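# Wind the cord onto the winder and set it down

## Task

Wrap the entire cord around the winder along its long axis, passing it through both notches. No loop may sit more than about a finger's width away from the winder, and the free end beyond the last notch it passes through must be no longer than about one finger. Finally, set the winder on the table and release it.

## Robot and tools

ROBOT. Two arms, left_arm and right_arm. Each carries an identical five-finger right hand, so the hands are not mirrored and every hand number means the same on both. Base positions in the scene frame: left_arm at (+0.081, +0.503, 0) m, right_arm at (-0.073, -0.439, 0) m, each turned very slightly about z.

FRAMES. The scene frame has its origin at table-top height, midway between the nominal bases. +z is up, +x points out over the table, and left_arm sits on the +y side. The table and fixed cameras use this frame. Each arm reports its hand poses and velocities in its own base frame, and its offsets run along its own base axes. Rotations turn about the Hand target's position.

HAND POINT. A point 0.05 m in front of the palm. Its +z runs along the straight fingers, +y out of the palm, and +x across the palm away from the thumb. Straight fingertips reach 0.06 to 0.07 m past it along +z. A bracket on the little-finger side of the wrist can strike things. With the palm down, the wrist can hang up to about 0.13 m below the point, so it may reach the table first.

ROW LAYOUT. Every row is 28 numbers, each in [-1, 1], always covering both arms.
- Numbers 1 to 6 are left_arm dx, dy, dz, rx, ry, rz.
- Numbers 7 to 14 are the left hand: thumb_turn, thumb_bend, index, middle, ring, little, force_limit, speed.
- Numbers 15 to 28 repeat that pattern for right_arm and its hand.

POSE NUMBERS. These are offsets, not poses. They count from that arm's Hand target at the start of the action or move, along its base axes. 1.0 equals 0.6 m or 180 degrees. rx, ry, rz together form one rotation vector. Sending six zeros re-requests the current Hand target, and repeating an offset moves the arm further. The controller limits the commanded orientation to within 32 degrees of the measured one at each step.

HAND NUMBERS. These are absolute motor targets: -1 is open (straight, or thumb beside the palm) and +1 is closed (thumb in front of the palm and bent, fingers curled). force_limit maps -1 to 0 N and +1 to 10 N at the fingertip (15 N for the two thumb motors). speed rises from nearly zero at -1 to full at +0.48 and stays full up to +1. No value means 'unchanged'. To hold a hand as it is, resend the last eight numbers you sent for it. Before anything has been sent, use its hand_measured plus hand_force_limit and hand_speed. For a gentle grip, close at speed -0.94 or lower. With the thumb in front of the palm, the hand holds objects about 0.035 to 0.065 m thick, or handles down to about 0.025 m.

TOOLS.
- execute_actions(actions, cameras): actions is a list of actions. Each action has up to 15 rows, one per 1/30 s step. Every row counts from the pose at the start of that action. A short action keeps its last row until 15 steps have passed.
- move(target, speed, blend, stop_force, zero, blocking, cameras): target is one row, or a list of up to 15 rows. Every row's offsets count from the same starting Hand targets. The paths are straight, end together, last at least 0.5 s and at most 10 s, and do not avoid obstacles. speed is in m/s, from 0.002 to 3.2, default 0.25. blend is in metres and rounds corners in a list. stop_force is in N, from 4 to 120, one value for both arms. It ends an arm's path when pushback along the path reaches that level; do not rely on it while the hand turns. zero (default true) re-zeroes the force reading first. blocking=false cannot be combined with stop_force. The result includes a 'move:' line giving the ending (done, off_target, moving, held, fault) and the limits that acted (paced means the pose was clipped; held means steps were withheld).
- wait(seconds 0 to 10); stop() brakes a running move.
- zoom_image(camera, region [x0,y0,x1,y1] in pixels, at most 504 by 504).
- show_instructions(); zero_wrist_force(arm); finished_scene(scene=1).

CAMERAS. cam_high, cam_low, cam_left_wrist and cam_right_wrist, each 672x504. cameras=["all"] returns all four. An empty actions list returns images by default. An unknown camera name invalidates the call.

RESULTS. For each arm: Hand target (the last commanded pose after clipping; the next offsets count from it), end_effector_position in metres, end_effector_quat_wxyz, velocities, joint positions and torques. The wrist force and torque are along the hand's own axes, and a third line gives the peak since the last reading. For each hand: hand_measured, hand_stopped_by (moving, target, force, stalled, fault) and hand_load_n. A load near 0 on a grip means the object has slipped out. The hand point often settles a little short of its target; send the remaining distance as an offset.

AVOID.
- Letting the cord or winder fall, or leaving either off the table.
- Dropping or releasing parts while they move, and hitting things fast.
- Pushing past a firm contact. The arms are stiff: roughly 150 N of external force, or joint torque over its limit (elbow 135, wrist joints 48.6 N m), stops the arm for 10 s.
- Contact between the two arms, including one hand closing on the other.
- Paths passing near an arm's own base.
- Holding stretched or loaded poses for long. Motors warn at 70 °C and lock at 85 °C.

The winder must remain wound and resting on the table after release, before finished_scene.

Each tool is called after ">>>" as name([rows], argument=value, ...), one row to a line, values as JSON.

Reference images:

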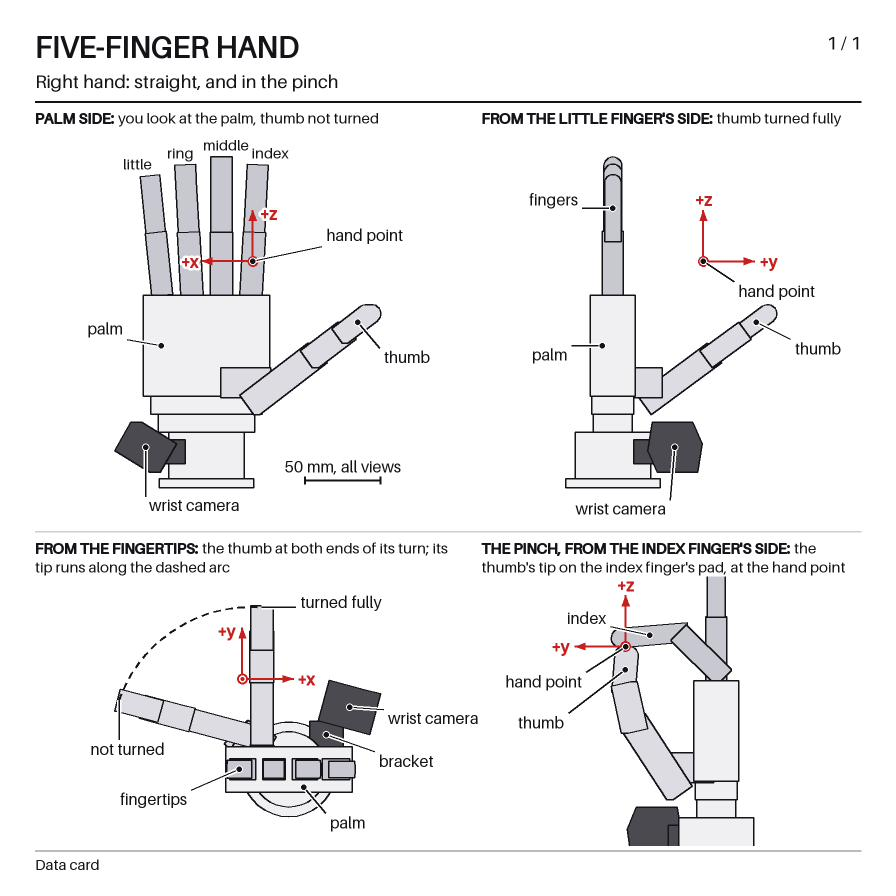

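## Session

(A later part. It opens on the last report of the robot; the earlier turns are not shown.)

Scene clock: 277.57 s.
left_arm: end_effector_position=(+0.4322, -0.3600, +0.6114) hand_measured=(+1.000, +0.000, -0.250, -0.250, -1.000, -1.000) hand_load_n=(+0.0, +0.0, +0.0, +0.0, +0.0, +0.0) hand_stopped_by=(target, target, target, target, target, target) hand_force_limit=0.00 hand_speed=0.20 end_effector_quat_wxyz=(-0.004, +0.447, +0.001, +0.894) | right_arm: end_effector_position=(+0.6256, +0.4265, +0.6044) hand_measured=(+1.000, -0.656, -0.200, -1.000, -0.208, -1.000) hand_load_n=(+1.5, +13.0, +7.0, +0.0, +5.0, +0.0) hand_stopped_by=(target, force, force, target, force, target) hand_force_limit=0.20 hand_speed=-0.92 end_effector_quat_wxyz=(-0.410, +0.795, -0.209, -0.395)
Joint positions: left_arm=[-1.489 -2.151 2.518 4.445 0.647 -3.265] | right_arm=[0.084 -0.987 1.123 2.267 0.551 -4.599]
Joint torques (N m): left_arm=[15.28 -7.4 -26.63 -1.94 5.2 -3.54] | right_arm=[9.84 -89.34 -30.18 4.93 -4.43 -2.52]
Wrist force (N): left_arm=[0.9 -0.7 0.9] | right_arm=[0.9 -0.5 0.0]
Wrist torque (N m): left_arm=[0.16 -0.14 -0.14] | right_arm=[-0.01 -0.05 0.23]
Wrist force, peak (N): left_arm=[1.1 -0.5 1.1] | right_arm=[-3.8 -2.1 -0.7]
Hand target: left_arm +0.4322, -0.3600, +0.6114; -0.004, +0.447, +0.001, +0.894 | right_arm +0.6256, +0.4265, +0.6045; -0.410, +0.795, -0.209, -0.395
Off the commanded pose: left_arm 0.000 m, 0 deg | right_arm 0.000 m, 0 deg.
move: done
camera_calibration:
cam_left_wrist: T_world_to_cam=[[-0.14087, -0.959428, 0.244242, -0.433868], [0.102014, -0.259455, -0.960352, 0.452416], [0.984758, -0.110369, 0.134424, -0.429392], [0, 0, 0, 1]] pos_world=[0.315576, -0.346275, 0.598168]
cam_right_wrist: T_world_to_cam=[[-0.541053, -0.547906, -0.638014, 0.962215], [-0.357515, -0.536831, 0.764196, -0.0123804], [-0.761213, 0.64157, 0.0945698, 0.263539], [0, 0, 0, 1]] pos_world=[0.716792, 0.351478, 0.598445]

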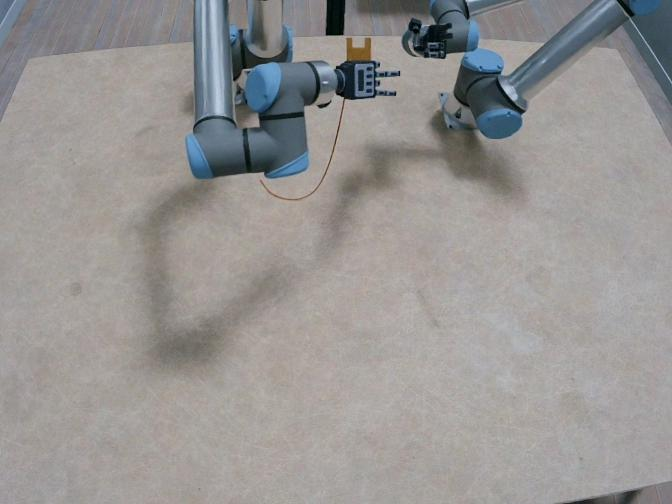

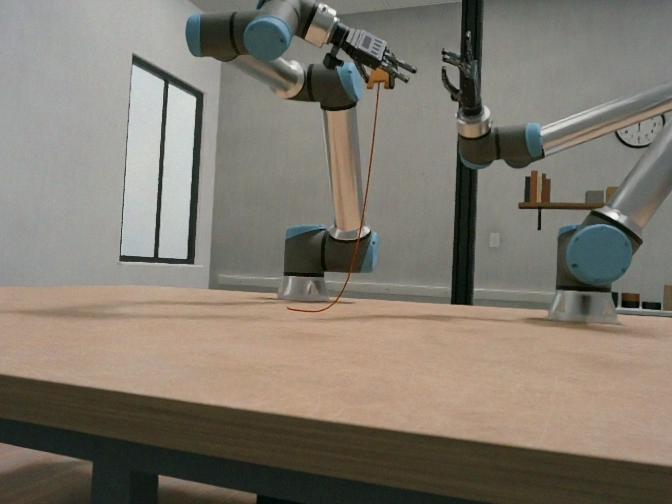

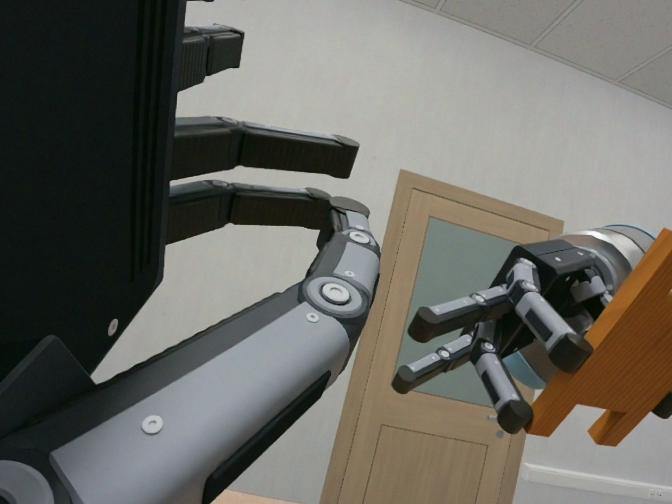

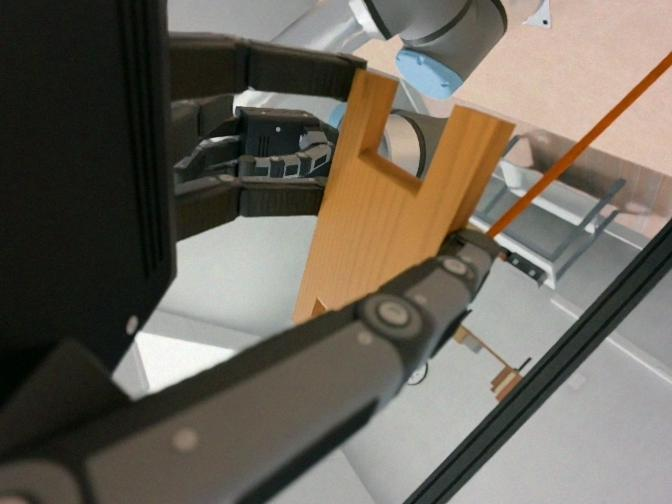

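>>> move(target=[0,-0.1,0,0,0,0,1,0,-0.25,-0.25,-1,-1,0,0.2,0,0,0,0,0,0,1,-0.3,0.0,-1,0.0,-1,0.2,-0.92], speed=0.1, cameras=["cam_left_wrist"])

>>> zoom_image(camera="cam_left_wrist", region=[500, 180, 640, 300])

>>> zoom_image(camera="cam_left_wrist", region=[380, 340, 540, 460])

Scene clock: 279.00 s.
left_arm: end_effector_position=(+0.4321, -0.4199, +0.6114) hand_measured=(+1.000, +0.000, -0.250, -0.250, -1.000, -1.000) hand_load_n=(+0.0, +0.0, +0.0, +0.0, +0.5, +0.0) hand_stopped_by=(target, target, target, target, target, target) hand_force_limit=0.00 hand_speed=0.20 end_effector_quat_wxyz=(-0.004, +0.447, +0.001, +0.894) | right_arm: end_effector_position=(+0.6256, +0.4265, +0.6045) hand_measured=(+1.000, -0.656, -0.200, -1.000, -0.208, -1.000) hand_load_n=(+1.5, +13.0, +7.0, +0.0, +5.0, +0.0) hand_stopped_by=(target, force, force, target, force, target) hand_force_limit=0.20 hand_speed=-0.92 end_effector_quat_wxyz=(-0.410, +0.795, -0.209, -0.395)
Joint positions: left_arm=[-1.502 -2.008 2.461 4.342 0.646 -3.243] | right_arm=[0.084 -0.987 1.123 2.268 0.551 -4.599]
Joint torques (N m): left_arm=[0.34 5.96 -52.22 -5.48 -0.8 3.03] | right_arm=[8.78 -88.89 -30.82 4.82 -4.36 -2.47]
Wrist force (N): left_arm=[1.1 -0.4 0.6] | right_arm=[0.6 -0.5 0.1]
Wrist torque (N m): left_arm=[0.20 -0.16 -0.33] | right_arm=[-0.02 -0.02 0.21]
Wrist force, peak (N): left_arm=[1.3 -0.9 1.0] | right_arm=[1.4 -0.5 -0.4]
Hand target: left_arm +0.4322, -0.4200, +0.6114; -0.004, +0.447, +0.001, +0.894 | right_arm +0.6256, +0.4265, +0.6045; -0.410, +0.795, -0.209, -0.395
Off the commanded pose: left_arm 0.000 m, 0 deg | right_arm 0.000 m, 0 deg.
move: done
camera_calibration:
cam_left_wrist: T_world_to_cam=[[-0.140942, -0.959416, 0.244246, -0.491313], [0.101892, -0.259455, -0.960365, 0.436921], [0.984761, -0.110469, 0.134325, -0.435985], [0, 0, 0, 1]] pos_world=[0.315576, -0.406175, 0.598168]
Images, in order (width x height): cam_left_wrist 672x504.

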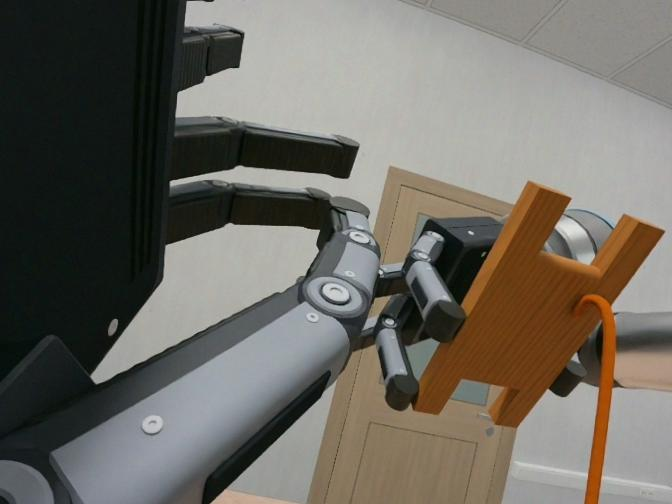

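Scaled by 3.600 from the camera's 672x504 image, which has a finer 960x720 frame.

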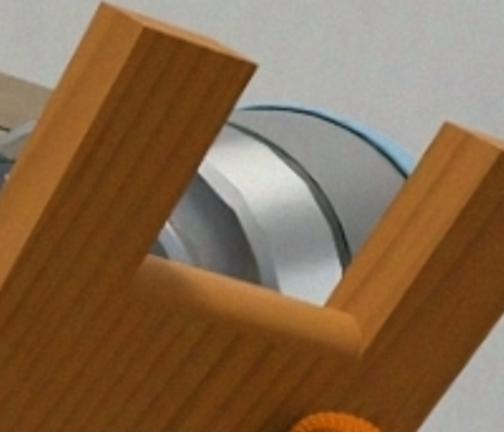

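Scaled by 3.150 from the camera's 672x504 image, which has a finer 960x720 frame.

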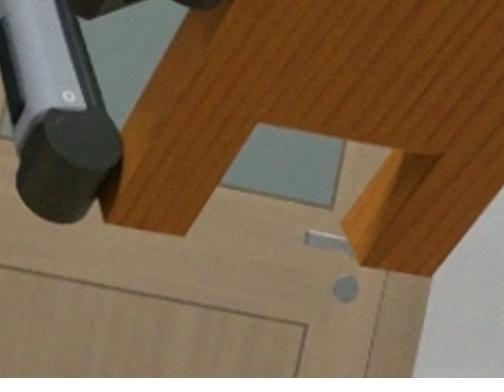

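>>> move(target=[-0.0085,-0.105,0.0065,0,0,0,1,0,-0.25,-0.25,-1,-1,0,0.2,0,0,0,0,0,0,1,-0.3,0.0,-1,0.0,-1,0.2,-0.92], speed=0.04, stop_force=6, cameras=["cam_left_wrist","cam_right_wrist"])

>>> zoom_image(camera="cam_left_wrist", region=[250, 100, 550, 400])

Scene clock: 282.37 s.
left_arm: end_effector_position=(+0.4271, -0.4830, +0.6153) hand_measured=(+1.000, +0.000, -0.250, -0.250, -1.000, -1.000) hand_load_n=(+0.0, +0.0, +0.0, +0.0, +0.0, +0.0) hand_stopped_by=(target, target, target, target, target, target) hand_force_limit=0.00 hand_speed=0.20 end_effector_quat_wxyz=(-0.004, +0.447, +0.001, +0.894) | right_arm: end_effector_position=(+0.6256, +0.4265, +0.6045) hand_measured=(+1.000, -0.656, -0.200, -1.000, -0.208, -1.000) hand_load_n=(+1.0, +13.0, +7.5, +0.0, +5.0, +0.0) hand_stopped_by=(target, force, force, target, force, target) hand_force_limit=0.20 hand_speed=-0.92 end_effector_quat_wxyz=(-0.410, +0.795, -0.209, -0.395)
Joint positions: left_arm=[-1.524 -1.879 2.387 4.257 0.644 -3.208] | right_arm=[0.084 -0.987 1.123 2.268 0.551 -4.599]
Joint torques (N m): left_arm=[-14.17 -1.07 -49.64 -6 -2.03 3.05] | right_arm=[9.25 -87.89 -31 4.73 -4.36 -2.55]
Wrist force (N): left_arm=[0.8 -0.4 0.4] | right_arm=[0.7 -0.8 -0.1]
Wrist torque (N m): left_arm=[0.21 -0.13 -0.34] | right_arm=[-0.04 -0.01 0.20]
Wrist force, peak (N): left_arm=[1.1 -0.6 1.0] | right_arm=[0.8 -1.1 -0.5]
Hand target: left_arm +0.4271, -0.4830, +0.6153; -0.004, +0.447, +0.001, +0.894 | right_arm +0.6256, +0.4265, +0.6045; -0.410, +0.795, -0.209, -0.395
Off the commanded pose: left_arm 0.000 m, 0 deg | right_arm 0.000 m, 0 deg.
move: done
camera_calibration:
cam_left_wrist: T_world_to_cam=[[-0.14087, -0.959428, 0.244242, -0.553549], [0.102014, -0.259455, -0.960352, 0.424768], [0.984758, -0.110369, 0.134424, -0.43847], [0, 0, 0, 1]] pos_world=[0.310476, -0.469275, 0.602068]
cam_right_wrist: T_world_to_cam=[[-0.541247, -0.547741, -0.63799, 0.962282], [-0.357283, -0.537028, 0.764166, -0.0124597], [-0.761184, 0.641545, 0.0949665, 0.263289], [0, 0, 0, 1]] pos_world=[0.716792, 0.351478, 0.598444]
Images, in order (width x height): cam_left_wrist 672x504, cam_right_wrist 672x504.

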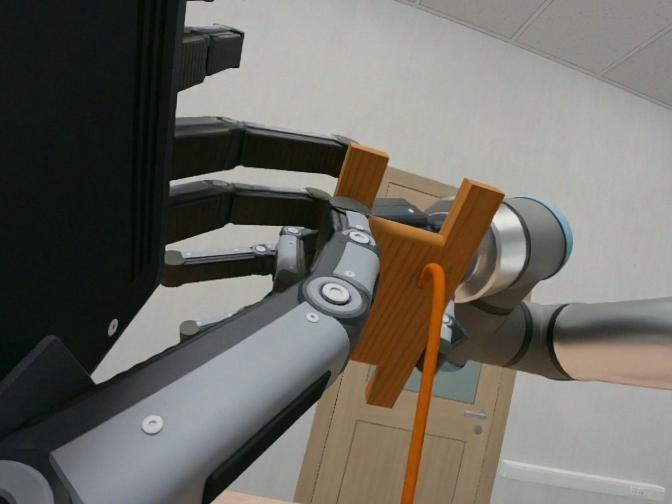

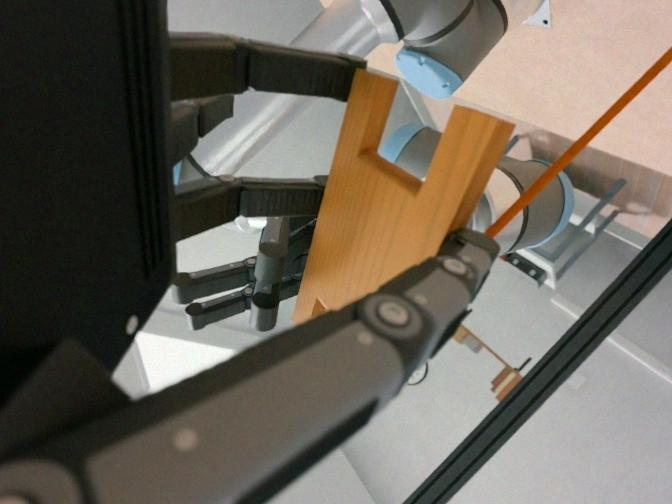

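Scaled by 1.680 from the camera's 672x504 image, which has a finer 960x720 frame.

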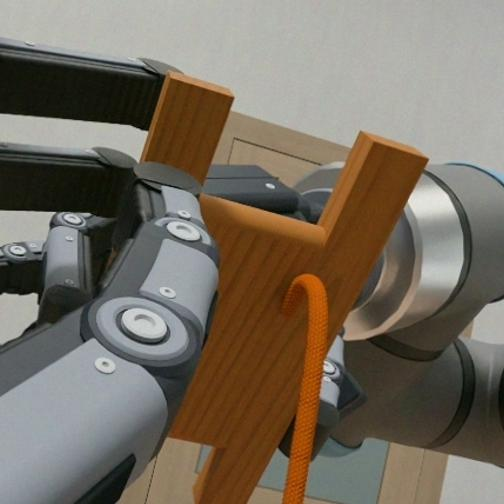

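>>> move(target=[0.012,0.0001,0.009,0,0,0,1,0,-0.25,-0.25,-1,-1,0,0.2,0,0,0,0,0,0,1,-0.3,0.0,-1,0.0,-1,0.2,-0.92], speed=0.006, stop_force=4)

>>> move(target=[0,0,0,0,0,0,1,0,0.6,0.6,-1,-1,-0.3,-0.92,0,0,0,0,0,0,1,-0.3,0.0,-1,0.0,-1,0.2,-0.92], speed=0.02, cameras=["cam_left_wrist","cam_right_wrist"])

>>> zoom_image(camera="cam_left_wrist", region=[250, 100, 550, 400])

Scene clock: 285.07 s.
left_arm: end_effector_position=(+0.4343, -0.4830, +0.6207) hand_measured=(+1.000, +0.000, -0.250, -0.250, -1.000, -1.000) hand_load_n=(+0.0, +0.0, +0.0, +0.0, +0.0, +0.0) hand_stopped_by=(target, target, target, target, target, target) hand_force_limit=0.00 hand_speed=0.20 end_effector_quat_wxyz=(-0.004, +0.447, +0.001, +0.894) | right_arm: end_effector_position=(+0.6256, +0.4265, +0.6045) hand_measured=(+1.000, -0.656, -0.200, -1.000, -0.208, -1.000) hand_load_n=(+1.5, +13.5, +7.0, +0.0, +5.0, +0.0) hand_stopped_by=(target, force, force, target, force, target) hand_force_limit=0.20 hand_speed=-0.92 end_effector_quat_wxyz=(-0.410, +0.795, -0.209, -0.395)
Joint positions: left_arm=[-1.507 -1.881 2.373 4.296 0.645 -3.235] | right_arm=[0.084 -0.987 1.123 2.268 0.551 -4.599]
Joint torques (N m): left_arm=[14.37 -27.48 -50.76 -1.58 5.23 -3.26] | right_arm=[9.38 -88.5 -30.4 4.72 -4.13 -2.41]
Wrist force (N): left_arm=[0.6 -0.4 0.6] | right_arm=[0.8 -0.5 -0.4]
Wrist torque (N m): left_arm=[0.18 -0.11 -0.13] | right_arm=[0.03 -0.02 0.22]
Wrist force, peak (N): left_arm=[1.3 -0.4 0.7] | right_arm=[1.2 -1.2 -0.4]
Hand target: left_arm +0.4343, -0.4830, +0.6207; -0.004, +0.447, +0.001, +0.894 | right_arm +0.6256, +0.4265, +0.6045; -0.410, +0.795, -0.209, -0.395
Off the commanded pose: left_arm 0.000 m, 0 deg | right_arm 0.000 m, 0 deg.
move: done

Scene clock: 286.87 s.
left_arm: end_effector_position=(+0.4343, -0.4830, +0.6207) hand_measured=(+1.000, +0.000, +0.086, +0.092, -1.000, -1.000) hand_load_n=(+0.0, +0.5, +3.0, +4.0, +0.0, +0.0) hand_stopped_by=(target, target, force, force, target, target) hand_force_limit=-0.30 hand_speed=-0.92 end_effector_quat_wxyz=(-0.004, +0.447, +0.001, +0.894) | right_arm: end_effector_position=(+0.6256, +0.4265, +0.6045) hand_measured=(+1.000, -0.658, -0.200, -1.000, -0.208, -1.000) hand_load_n=(-1.0, +15.0, +6.5, +0.0, +5.0, +0.0) hand_stopped_by=(target, force, force, target, force, target) hand_force_limit=0.20 hand_speed=-0.92 end_effector_quat_wxyz=(-0.410, +0.795, -0.209, -0.395)
Joint positions: left_arm=[-1.507 -1.881 2.373 4.296 0.645 -3.235] | right_arm=[0.084 -0.987 1.123 2.268 0.551 -4.599]
Joint torques (N m): left_arm=[14.15 -26.75 -49.28 -2.73 4.69 -3.31] | right_arm=[9.55 -87.74 -32.39 4.77 -4.22 -2.16]
Wrist force (N): left_arm=[0.6 -2.1 2.3] | right_arm=[0.6 1.8 -0.7]
Wrist torque (N m): left_arm=[0.17 -0.13 -0.13] | right_arm=[-0.04 -0.01 0.12]
Wrist force, peak (N): left_arm=[1.0 -1.8 2.7] | right_arm=[1.0 2.0 -0.6]
Hand target: left_arm +0.4343, -0.4830, +0.6207; -0.004, +0.447, +0.001, +0.894 | right_arm +0.6256, +0.4265, +0.6045; -0.410, +0.795, -0.209, -0.395
Off the commanded pose: left_arm 0.000 m, 0 deg | right_arm 0.000 m, 0 deg.
move: done
camera_calibration:
cam_left_wrist: T_world_to_cam=[[-0.14087, -0.959428, 0.244242, -0.553782], [0.102014, -0.259455, -0.960352, 0.429342], [0.984758, -0.110369, 0.134424, -0.446288], [0, 0, 0, 1]] pos_world=[0.317676, -0.469175, 0.607568]
cam_right_wrist: T_world_to_cam=[[-0.541227, -0.547712, -0.638032, 0.962338], [-0.357312, -0.537058, 0.764131, -0.0123534], [-0.761184, 0.641545, 0.0949668, 0.263225], [0, 0, 0, 1]] pos_world=[0.716792, 0.351579, 0.598445]
Images, in order (width x height): cam_left_wrist 672x504, cam_right_wrist 672x504.

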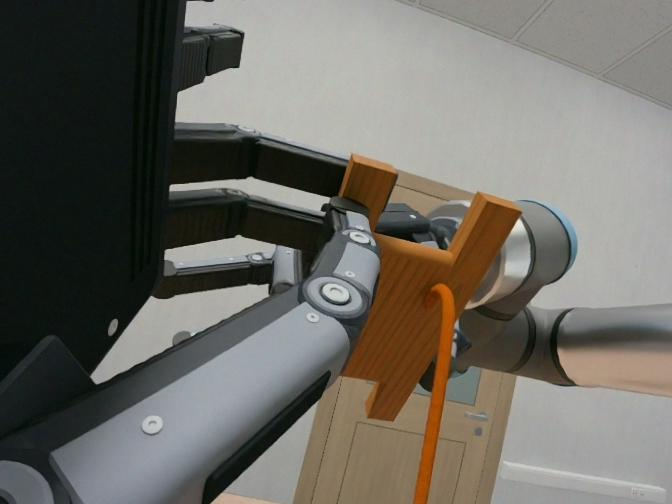

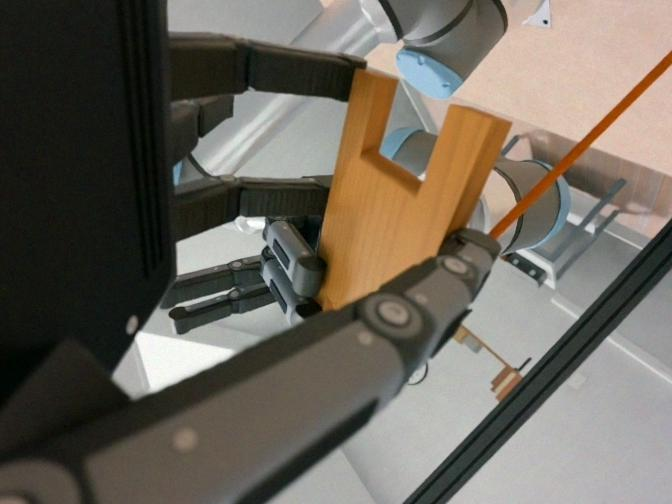

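Scaled by 1.680 from the camera's 672x504 image, which has a finer 960x720 frame.

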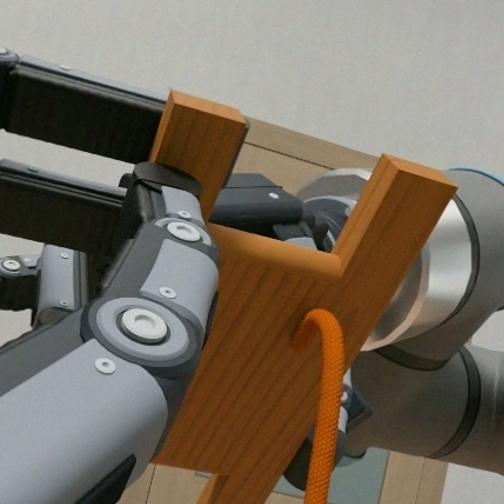

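>>> move(target=[0,0,0,0,0,0,1,0.04,0.7,0.7,-1,-1,0.4,-0.92,0,0,0,0,0,0,1,-0.3,0.0,-1,0.0,-1,0.2,-0.92], speed=0.02)

>>> move(target=[0,0,0,0,0,0,1,0.04,0.7,0.7,-1,-1,0.4,-0.92,0,0,0,0,0,0,1,-0.9,-0.4,-1,-0.4,-1,0.2,-0.7], speed=0.02)

>>> move(target=[0,0,0,0,0,0,1,0.08,0.8,0.8,-1,-1,0.6,-0.92,0,0,0,0,0,0,1,-0.9,-0.4,-1,-0.4,-1,0.2,-0.7], speed=0.02, cameras=["cam_left_wrist","cam_right_wrist"])

>>> zoom_image(camera="cam_left_wrist", region=[250, 100, 550, 400])

Scene clock: 287.63 s.
left_arm: end_effector_position=(+0.4343, -0.4830, +0.6207) hand_measured=(+1.000, +0.020, +0.098, +0.104, -1.000, -1.000) hand_load_n=(+1.0, +10.0, +11.5, +10.0, +0.0, +0.0) hand_stopped_by=(target, force, force, force, target, target) hand_force_limit=0.40 hand_speed=-0.92 end_effector_quat_wxyz=(-0.004, +0.447, +0.001, +0.894) | right_arm: end_effector_position=(+0.6256, +0.4265, +0.6045) hand_measured=(+1.000, -0.658, -0.200, -1.000, -0.208, -1.000) hand_load_n=(-1.0, +15.5, +6.0, +0.0, +5.0, +0.0) hand_stopped_by=(target, force, force, target, force, target) hand_force_limit=0.20 hand_speed=-0.92 end_effector_quat_wxyz=(-0.410, +0.795, -0.209, -0.395)
Joint positions: left_arm=[-1.507 -1.881 2.373 4.296 0.645 -3.235] | right_arm=[0.084 -0.987 1.123 2.268 0.551 -4.599]
Joint torques (N m): left_arm=[13.3 -24.8 -48.96 -2.8 4.95 -3.42] | right_arm=[9.86 -87.29 -33.03 4.76 -4.3 -1.81]
Wrist force (N): left_arm=[1.1 -2.0 3.0] | right_arm=[0.8 2.2 -0.3]
Wrist torque (N m): left_arm=[0.28 -0.15 -0.09] | right_arm=[-0.02 -0.02 0.14]
Wrist force, peak (N): left_arm=[0.8 -2.8 3.2] | right_arm=[1.1 2.7 -0.3]
Hand target: left_arm +0.4343, -0.4830, +0.6207; -0.004, +0.447, +0.001, +0.894 | right_arm +0.6256, +0.4265, +0.6045; -0.410, +0.795, -0.209, -0.395
Off the commanded pose: left_arm 0.000 m, 0 deg | right_arm 0.000 m, 0 deg.
move: done

Scene clock: 288.47 s.
left_arm: end_effector_position=(+0.4343, -0.4830, +0.6207) hand_measured=(+1.000, +0.020, +0.098, +0.104, -1.000, -1.000) hand_load_n=(+0.0, +7.0, +8.5, +10.0, +0.0, +0.0) hand_stopped_by=(target, force, force, force, target, target) hand_force_limit=0.40 hand_speed=-0.92 end_effector_quat_wxyz=(-0.004, +0.447, +0.001, +0.894) | right_arm: end_effector_position=(+0.6256, +0.4265, +0.6045) hand_measured=(+1.000, -0.900, -0.400, -1.000, -0.400, -1.000) hand_load_n=(-0.5, +0.0, +0.0, +0.0, +0.0, +0.0) hand_stopped_by=(target, target, target, target, target, target) hand_force_limit=0.20 hand_speed=-0.70 end_effector_quat_wxyz=(-0.410, +0.795, -0.209, -0.395)
Joint positions: left_arm=[-1.507 -1.881 2.373 4.296 0.645 -3.235] | right_arm=[0.084 -0.987 1.123 2.268 0.551 -4.599]
Joint torques (N m): left_arm=[11.31 -22.8 -49.46 -2.97 4.9 -3.21] | right_arm=[8.89 -85.83 -34.49 4.36 -3.42 -1.32]
Wrist force (N): left_arm=[0.4 -0.3 0.6] | right_arm=[0.5 -0.8 -0.2]
Wrist torque (N m): left_arm=[0.19 -0.12 -0.11] | right_arm=[-0.02 -0.04 0.22]
Wrist force, peak (N): left_arm=[1.1 -3.4 2.3] | right_arm=[1.6 2.2 -2.1]
Hand target: left_arm +0.4343, -0.4830, +0.6207; -0.004, +0.447, +0.001, +0.894 | right_arm +0.6256, +0.4265, +0.6045; -0.410, +0.795, -0.209, -0.395
Off the commanded pose: left_arm 0.000 m, 0 deg | right_arm 0.000 m, 0 deg.
move: done

Scene clock: 288.97 s.
left_arm: end_effector_position=(+0.4343, -0.4830, +0.6207) hand_measured=(+1.000, +0.048, +0.098, +0.104, -1.000, -1.000) hand_load_n=(+0.5, +12.0, +12.5, +14.0, +0.0, +0.0) hand_stopped_by=(target, force, force, force, target, target) hand_force_limit=0.60 hand_speed=-0.92 end_effector_quat_wxyz=(-0.004, +0.447, +0.001, +0.894) | right_arm: end_effector_position=(+0.6256, +0.4265, +0.6045) hand_measured=(+1.000, -0.900, -0.400, -1.000, -0.400, -1.000) hand_load_n=(+0.0, +0.0, +0.0, +0.0, +0.0, +0.0) hand_stopped_by=(target, target, target, target, target, target) hand_force_limit=0.20 hand_speed=-0.70 end_effector_quat_wxyz=(-0.410, +0.795, -0.209, -0.395)
Joint positions: left_arm=[-1.507 -1.881 2.373 4.296 0.645 -3.235] | right_arm=[0.084 -0.987 1.123 2.268 0.551 -4.599]
Joint torques (N m): left_arm=[9.05 -21.17 -48.15 -3.37 4.67 -3.32] | right_arm=[8.17 -85.55 -34.44 3.98 -3.25 -1.08]
Wrist force (N): left_arm=[0.4 -0.2 0.1] | right_arm=[1.1 -0.6 -0.2]
Wrist torque (N m): left_arm=[0.23 -0.11 -0.11] | right_arm=[0.01 -0.11 0.26]
Wrist force, peak (N): left_arm=[1.0 -0.1 0.5] | right_arm=[0.2 -1.1 -0.7]
Hand target: left_arm +0.4343, -0.4830, +0.6207; -0.004, +0.447, +0.001, +0.894 | right_arm +0.6256, +0.4265, +0.6045; -0.410, +0.795, -0.209, -0.395
Off the commanded pose: left_arm 0.000 m, 0 deg | right_arm 0.000 m, 0 deg.
move: done
camera_calibration:
cam_left_wrist: T_world_to_cam=[[-0.14087, -0.959428, 0.244242, -0.553782], [0.102014, -0.259455, -0.960352, 0.429342], [0.984758, -0.110369, 0.134424, -0.446288], [0, 0, 0, 1]] pos_world=[0.317676, -0.469175, 0.607568]
cam_right_wrist: T_world_to_cam=[[-0.541227, -0.547712, -0.638032, 0.962338], [-0.357312, -0.537058, 0.764131, -0.0123534], [-0.761184, 0.641545, 0.0949668, 0.263225], [0, 0, 0, 1]] pos_world=[0.716792, 0.351579, 0.598445]
Images, in order (width x height): cam_left_wrist 672x504, cam_right_wrist 672x504.

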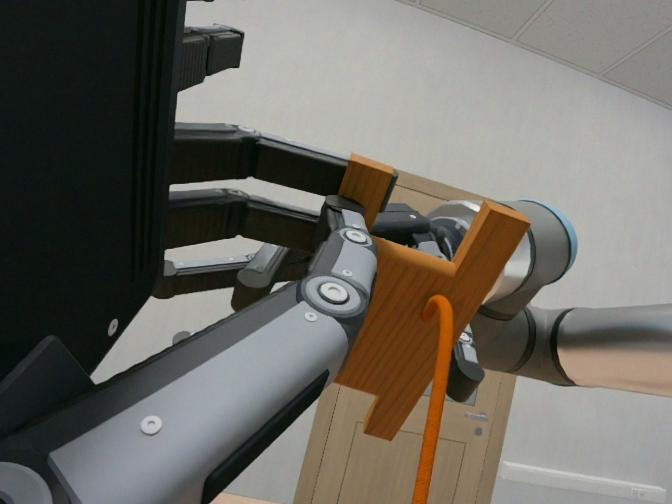

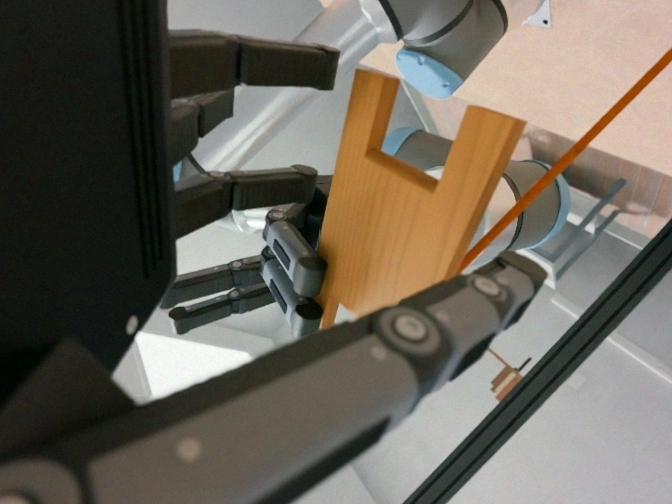

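Scaled by 1.680 from the camera's 672x504 image, which has a finer 960x720 frame.

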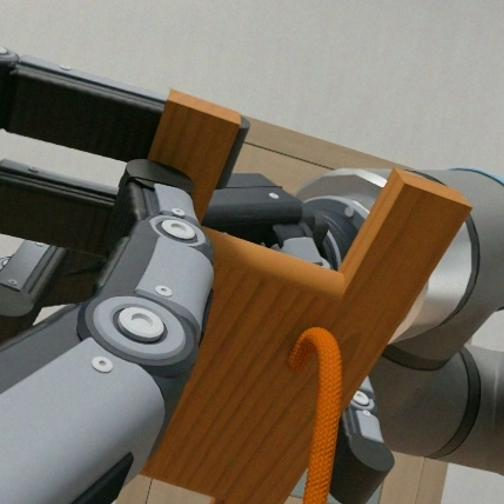

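>>> move(target=[0,0,0,0,0,0,1,0.08,0.8,0.8,-1,-1,0.6,-0.92,0.16,-0.0023,0.12,0,0,0,1,-0.9,-0.4,-1,-0.4,-1,0.2,-0.7], speed=0.08, cameras=["cam_left_wrist","cam_right_wrist","cam_low"])

>>> zoom_image(camera="cam_right_wrist", region=[430, 40, 672, 340])

>>> zoom_image(camera="cam_low", region=[320, 20, 450, 150])

Scene clock: 291.43 s.
left_arm: end_effector_position=(+0.4343, -0.4830, +0.6207) hand_measured=(+1.000, +0.048, +0.098, +0.104, -1.000, -1.000) hand_load_n=(+0.0, +11.5, +12.5, +13.5, +0.0, +0.0) hand_stopped_by=(target, force, force, force, target, target) hand_force_limit=0.60 hand_speed=-0.92 end_effector_quat_wxyz=(-0.004, +0.447, +0.001, +0.894) | right_arm: end_effector_position=(+0.7216, +0.4251, +0.6764) hand_measured=(+1.000, -0.900, -0.400, -1.000, -0.400, -1.000) hand_load_n=(+0.0, +0.0, +0.5, +0.0, +0.0, +0.0) hand_stopped_by=(target, target, target, target, target, target) hand_force_limit=0.20 hand_speed=-0.70 end_effector_quat_wxyz=(-0.410, +0.795, -0.209, -0.395)
Joint positions: left_arm=[-1.507 -1.881 2.373 4.296 0.645 -3.235] | right_arm=[0.074 -0.795 0.676 2.533 0.558 -4.613]
Joint torques (N m): left_arm=[5.26 -14.38 -45.57 -3.78 3.95 -3.17] | right_arm=[9.53 -75.32 -42.74 4.72 1.38 1.5]
Wrist force (N): left_arm=[0.7 -0.7 0.6] | right_arm=[0.6 -0.8 -1.0]
Wrist torque (N m): left_arm=[0.12 -0.16 -0.12] | right_arm=[0.02 -0.02 0.19]
Wrist force, peak (N): left_arm=[0.7 -0.7 0.6] | right_arm=[1.0 -1.2 -0.9]
Hand target: left_arm +0.4343, -0.4830, +0.6207; -0.004, +0.447, +0.001, +0.894 | right_arm +0.7216, +0.4251, +0.6765; -0.410, +0.795, -0.209, -0.395
Off the commanded pose: left_arm 0.000 m, 0 deg | right_arm 0.000 m, 0 deg.
move: done
camera_calibration:
cam_left_wrist: T_world_to_cam=[[-0.14087, -0.959428, 0.244242, -0.553782], [0.102014, -0.259455, -0.960352, 0.429342], [0.984758, -0.110369, 0.134424, -0.446288], [0, 0, 0, 1]] pos_world=[0.317676, -0.469175, 0.607568]
cam_right_wrist: T_world_to_cam=[[-0.541288, -0.547706, -0.637985, 1.05943], [-0.35731, -0.537005, 0.764169, -0.0339201], [-0.761142, 0.641594, 0.0949732, 0.330368], [0, 0, 0, 1]] pos_world=[0.812792, 0.350078, 0.670444]
Images, in order (width x height): cam_low 672x504, cam_left_wrist 672x504, cam_right_wrist 672x504.

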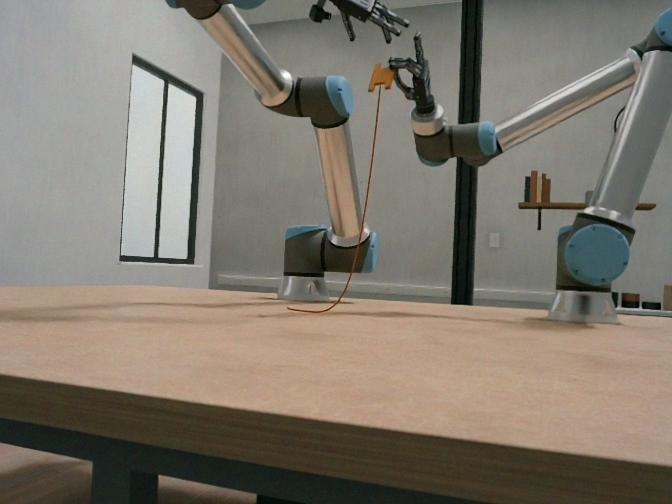

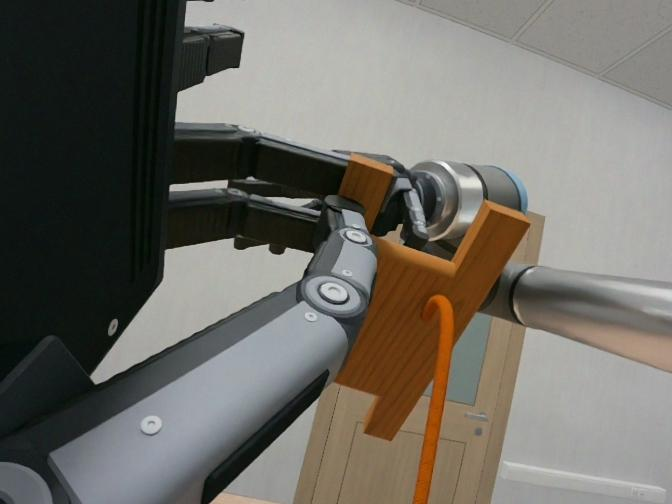

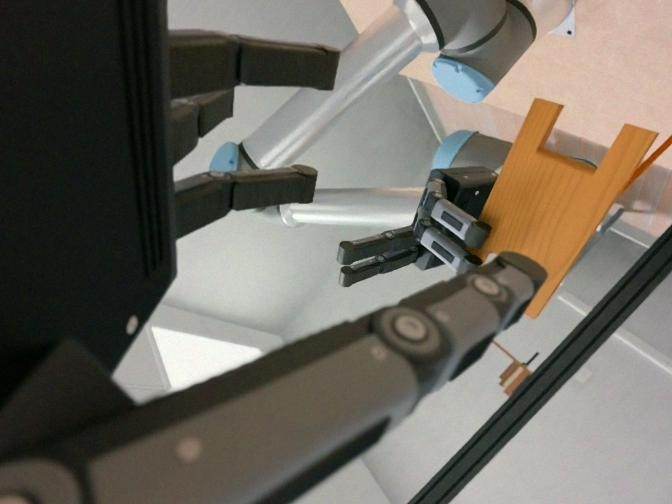

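Scaled by 1.680 from the camera's 672x504 image, which has a finer 960x720 frame.

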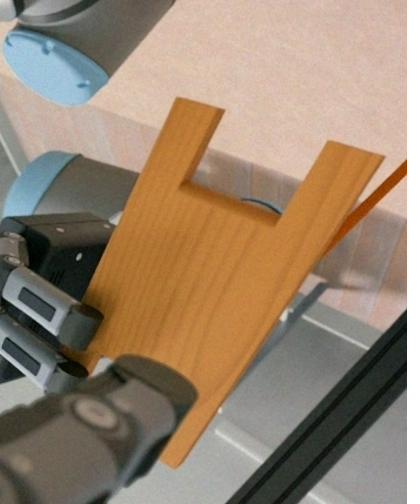

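Scaled by 3.877 from the camera's 672x504 image, which has a finer 960x720 frame.

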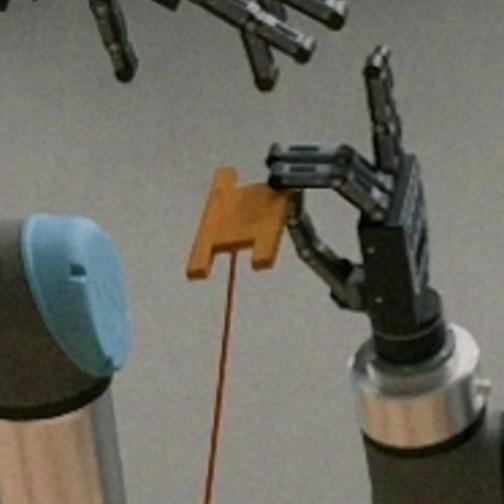

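>>> move([
  [0,0,0,0,0,0,1,0.08,0.8,0.8,-1,-1,0.6,-0.92,0.164,-0.025,-0.294,0.033,0.099,-0.094,1,0.0,-0.25,-0.25,1,1,0.2,0.2],
  [0,0,0,0,0,0,1,0.08,0.8,0.8,-1,-1,0.6,-0.92,0.02,-0.0335,-0.5523,0.0655,0.1978,-0.1879,1,0.0,-0.25,-0.25,1,1,0.2,0.2],
], speed=0.25, blend=[0.05,0], cameras=["cam_right_wrist","cam_low"])

Scene clock: 296.23 s.
left_arm: end_effector_position=(+0.4343, -0.4830, +0.6207) hand_measured=(+1.000, +0.048, +0.098, +0.104, -1.000, -1.000) hand_load_n=(+0.5, +12.0, +12.5, +13.5, +0.0, +0.0) hand_stopped_by=(target, force, force, force, target, target) hand_force_limit=0.60 hand_speed=-0.92 end_effector_quat_wxyz=(-0.004, +0.447, +0.001, +0.894) | right_arm: end_effector_position=(+0.7336, +0.4051, +0.3450) hand_measured=(+1.000, +0.000, -0.250, -0.250, +1.000, +1.000) hand_load_n=(+0.0, +0.0, +0.0, +0.0, +0.0, +0.0) hand_stopped_by=(target, target, target, target, target, target) hand_force_limit=0.20 hand_speed=0.20 end_effector_quat_wxyz=(+0.499, -0.501, +0.501, +0.499)
Joint positions: left_arm=[-1.507 -1.881 2.373 4.296 0.645 -3.235] | right_arm=[-0.046 -0.812 1.662 2.191 0.046 -4.611]
Joint torques (N m): left_arm=[-3.8 -6.74 -42.16 -4.28 3.23 -3.24] | right_arm=[-17.14 -88.76 -20.01 2.14 -3.58 -2.49]
Wrist force (N): left_arm=[0.6 -0.3 0.4] | right_arm=[1.3 -1.9 -1.1]
Wrist torque (N m): left_arm=[0.20 -0.16 -0.10] | right_arm=[-0.08 -0.12 0.31]
Wrist force, peak (N): left_arm=[0.9 -0.6 0.6] | right_arm=[2.1 -1.0 -1.3]
Hand target: left_arm +0.4343, -0.4830, +0.6207; -0.004, +0.447, +0.001, +0.894 | right_arm +0.7336, +0.4050, +0.3451; +0.500, -0.500, +0.500, +0.500
Off the commanded pose: left_arm 0.000 m, 0 deg | right_arm 0.000 m, 0 deg.
move: done
camera_calibration:
cam_right_wrist: T_world_to_cam=[[-0.981627, 0.0240569, -0.189289, 0.780129], [-0.17208, -0.540249, 0.823723, 0.0577875], [-0.0824468, 0.841162, 0.534462, -0.346545], [0, 0, 0, 1]] pos_world=[0.747168, 0.303953, 0.285284]
Images, in order (width x height): cam_low 672x504, cam_right_wrist 672x504.

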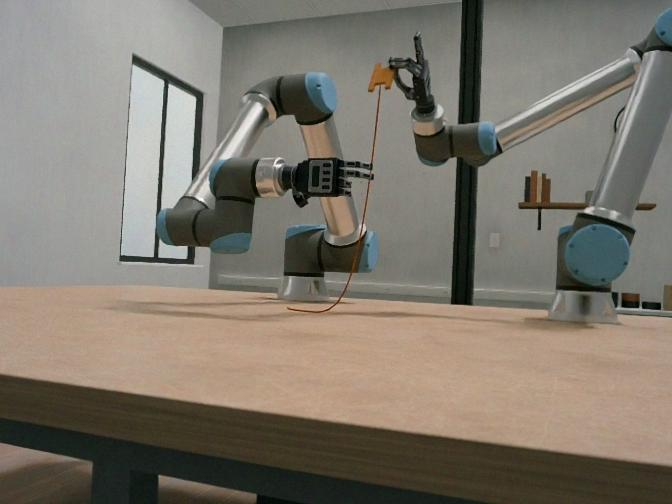

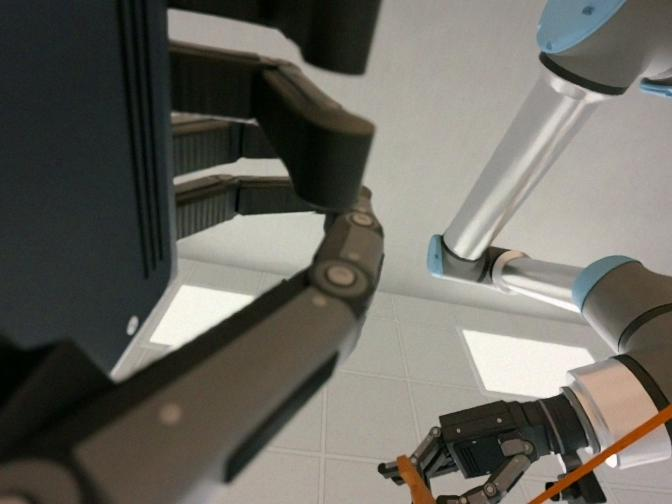

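>>> move(target=[0,0,0,0,0,0,1,0.08,0.8,0.8,-1,-1,0.6,-0.92,-0.105,-0.052,0,0,0,0,1,0.0,-0.25,-0.25,1,1,0.2,0.2], speed=0.1, cameras=["cam_right_wrist","cam_low"])

>>> zoom_image(camera="cam_low", region=[320, 120, 420, 220])

Scene clock: 297.97 s.
left_arm: end_effector_position=(+0.4343, -0.4830, +0.6207) hand_measured=(+1.000, +0.048, +0.098, +0.104, -1.000, -1.000) hand_load_n=(+0.5, +12.0, +12.5, +13.5, +0.0, +0.0) hand_stopped_by=(target, force, force, force, target, target) hand_force_limit=0.60 hand_speed=-0.92 end_effector_quat_wxyz=(-0.004, +0.447, +0.001, +0.894) | right_arm: end_effector_position=(+0.6706, +0.3738, +0.3451) hand_measured=(+1.000, +0.000, -0.250, -0.250, +1.000, +1.000) hand_load_n=(+0.0, +0.0, +0.0, -0.5, +0.0, +0.0) hand_stopped_by=(target, target, target, target, target, target) hand_force_limit=0.20 hand_speed=0.20 end_effector_quat_wxyz=(+0.500, -0.500, +0.500, +0.500)
Joint positions: left_arm=[-1.507 -1.881 2.373 4.296 0.645 -3.235] | right_arm=[-0.093 -0.893 1.84 2.193 0.094 -4.71]
Joint torques (N m): left_arm=[-8.17 -7.75 -42.23 -4.09 3.03 -3.35] | right_arm=[-17.72 -80.98 -16.91 1.75 2.5 -2.31]
Wrist force (N): left_arm=[0.4 -0.6 0.6] | right_arm=[0.4 -1.6 -1.5]
Wrist torque (N m): left_arm=[0.14 -0.13 -0.13] | right_arm=[-0.01 0.01 0.28]
Wrist force, peak (N): left_arm=[0.5 -0.9 0.7] | right_arm=[1.0 -2.0 -1.1]
Hand target: left_arm +0.4343, -0.4830, +0.6207; -0.004, +0.447, +0.001, +0.894 | right_arm +0.6706, +0.3738, +0.3451; +0.500, -0.500, +0.500, +0.500
Off the commanded pose: left_arm 0.000 m, 0 deg | right_arm 0.000 m, 0 deg.
move: done
camera_calibration:
cam_right_wrist: T_world_to_cam=[[-0.981639, 0.0243357, -0.189189, 0.718959], [-0.171768, -0.544083, 0.821261, 0.0320831], [-0.0829489, 0.838678, 0.538274, -0.325511], [0, 0, 0, 1]] pos_world=[0.684268, 0.272959, 0.284885]
Images, in order (width x height): cam_low 672x504, cam_right_wrist 672x504.

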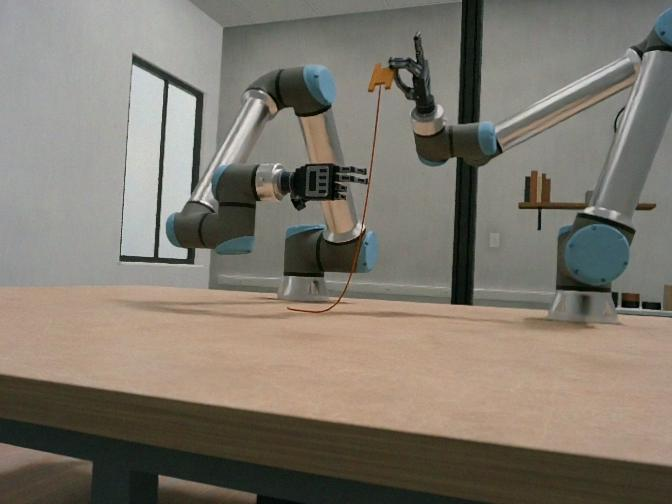

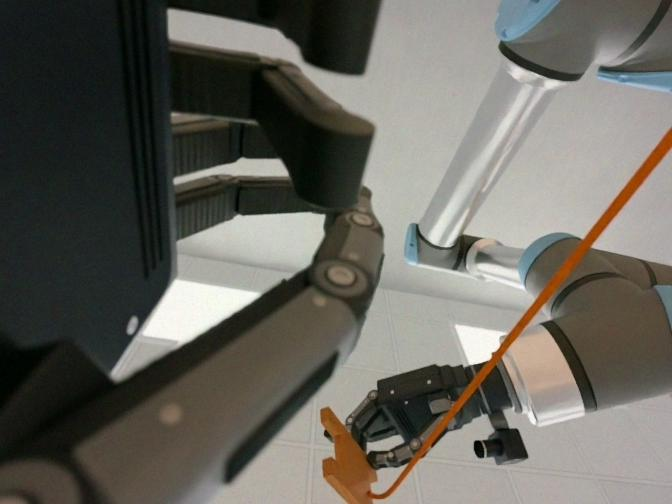

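Scaled by 5.040 from the camera's 672x504 image, which has a finer 960x720 frame.

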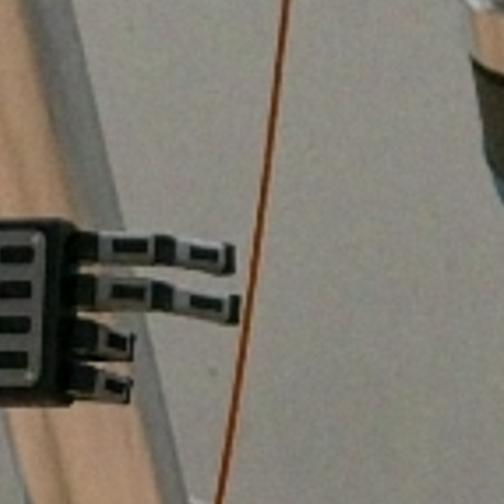

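>>> move([
  [0,0,0,0,0,0,1,0.08,0.8,0.8,-1,-1,0.6,-0.92,0,0.025,0,0,0,0,1,0.0,-0.25,-0.25,1,1,0.2,0.2],
  [0,0,0,0,0,0,1,0.08,0.8,0.8,-1,-1,0.6,-0.92,-0.1,0.025,0,0,0,0,1,0.0,-0.25,-0.25,1,1,0.2,0.2],
], speed=0.1, cameras=["cam_right_wrist"])

Scene clock: 300.77 s.
left_arm: end_effector_position=(+0.4343, -0.4830, +0.6207) hand_measured=(+1.000, +0.048, +0.098, +0.104, -1.000, -1.000) hand_load_n=(+0.5, +11.5, +12.5, +14.0, +0.0, +0.0) hand_stopped_by=(target, force, force, force, target, target) hand_force_limit=0.60 hand_speed=-0.92 end_effector_quat_wxyz=(-0.004, +0.447, +0.001, +0.894) | right_arm: end_effector_position=(+0.6107, +0.3888, +0.3451) hand_measured=(+1.000, +0.000, -0.250, -0.250, +1.000, +1.000) hand_load_n=(+0.0, +0.0, -0.5, +0.5, +0.0, +0.0) hand_stopped_by=(target, target, target, target, target, target) hand_force_limit=0.20 hand_speed=0.20 end_effector_quat_wxyz=(+0.500, -0.500, +0.500, +0.500) end_effector_velocity=(-0.001, +0.000, +0.000) end_effector_angular_velocity=(+0.000, +0.001, +0.000)
Joint positions: left_arm=[-1.507 -1.881 2.373 4.296 0.645 -3.235] | right_arm=[-0.079 -0.95 1.963 2.134 0.079 -4.717]
Joint velocities: left_arm=[within noise] | right_arm=[0 -0.001 0.001 -0.005 0 0.005]
Joint torques (N m): left_arm=[-9.49 -4.88 -40.16 -4.2 2.04 -3.24] | right_arm=[-17.18 -75.07 -15.01 -1.81 2.66 1.9]
Wrist force (N): left_arm=[0.6 -0.3 0.9] | right_arm=[0.9 -1.3 -0.7]
Wrist torque (N m): left_arm=[0.16 -0.15 -0.10] | right_arm=[-0.01 -0.09 0.09]
Wrist force, peak (N): left_arm=[0.9 -0.9 0.5] | right_arm=[0.8 -2.3 -1.0]
Hand target: left_arm +0.4343, -0.4830, +0.6207; -0.004, +0.447, +0.001, +0.894 | right_arm +0.6106, +0.3888, +0.3451; +0.500, -0.500, +0.500, +0.500
Off the commanded pose: left_arm 0.000 m, 0 deg | right_arm 0.000 m, 0 deg.
move: done
camera_calibration:
cam_right_wrist: T_world_to_cam=[[-0.981614, 0.0244175, -0.189306, 0.659786], [-0.171861, -0.544576, 0.820914, 0.0303086], [-0.083047, 0.838356, 0.538761, -0.34313], [0, 0, 0, 1]] pos_world=[0.624368, 0.28806, 0.284885]
Images, in order (width x height): cam_right_wrist 672x504.

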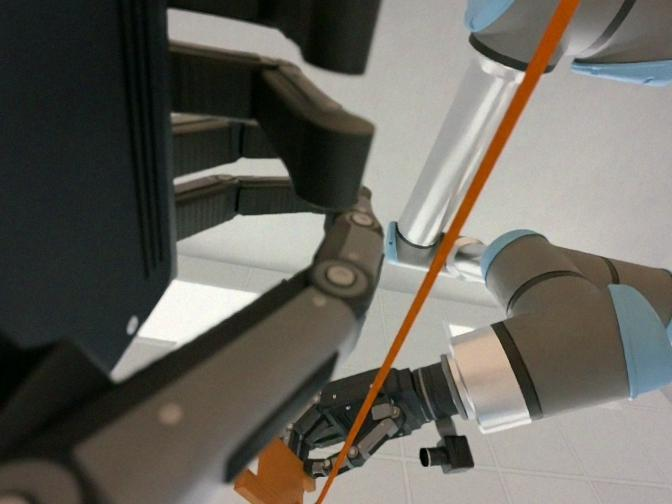

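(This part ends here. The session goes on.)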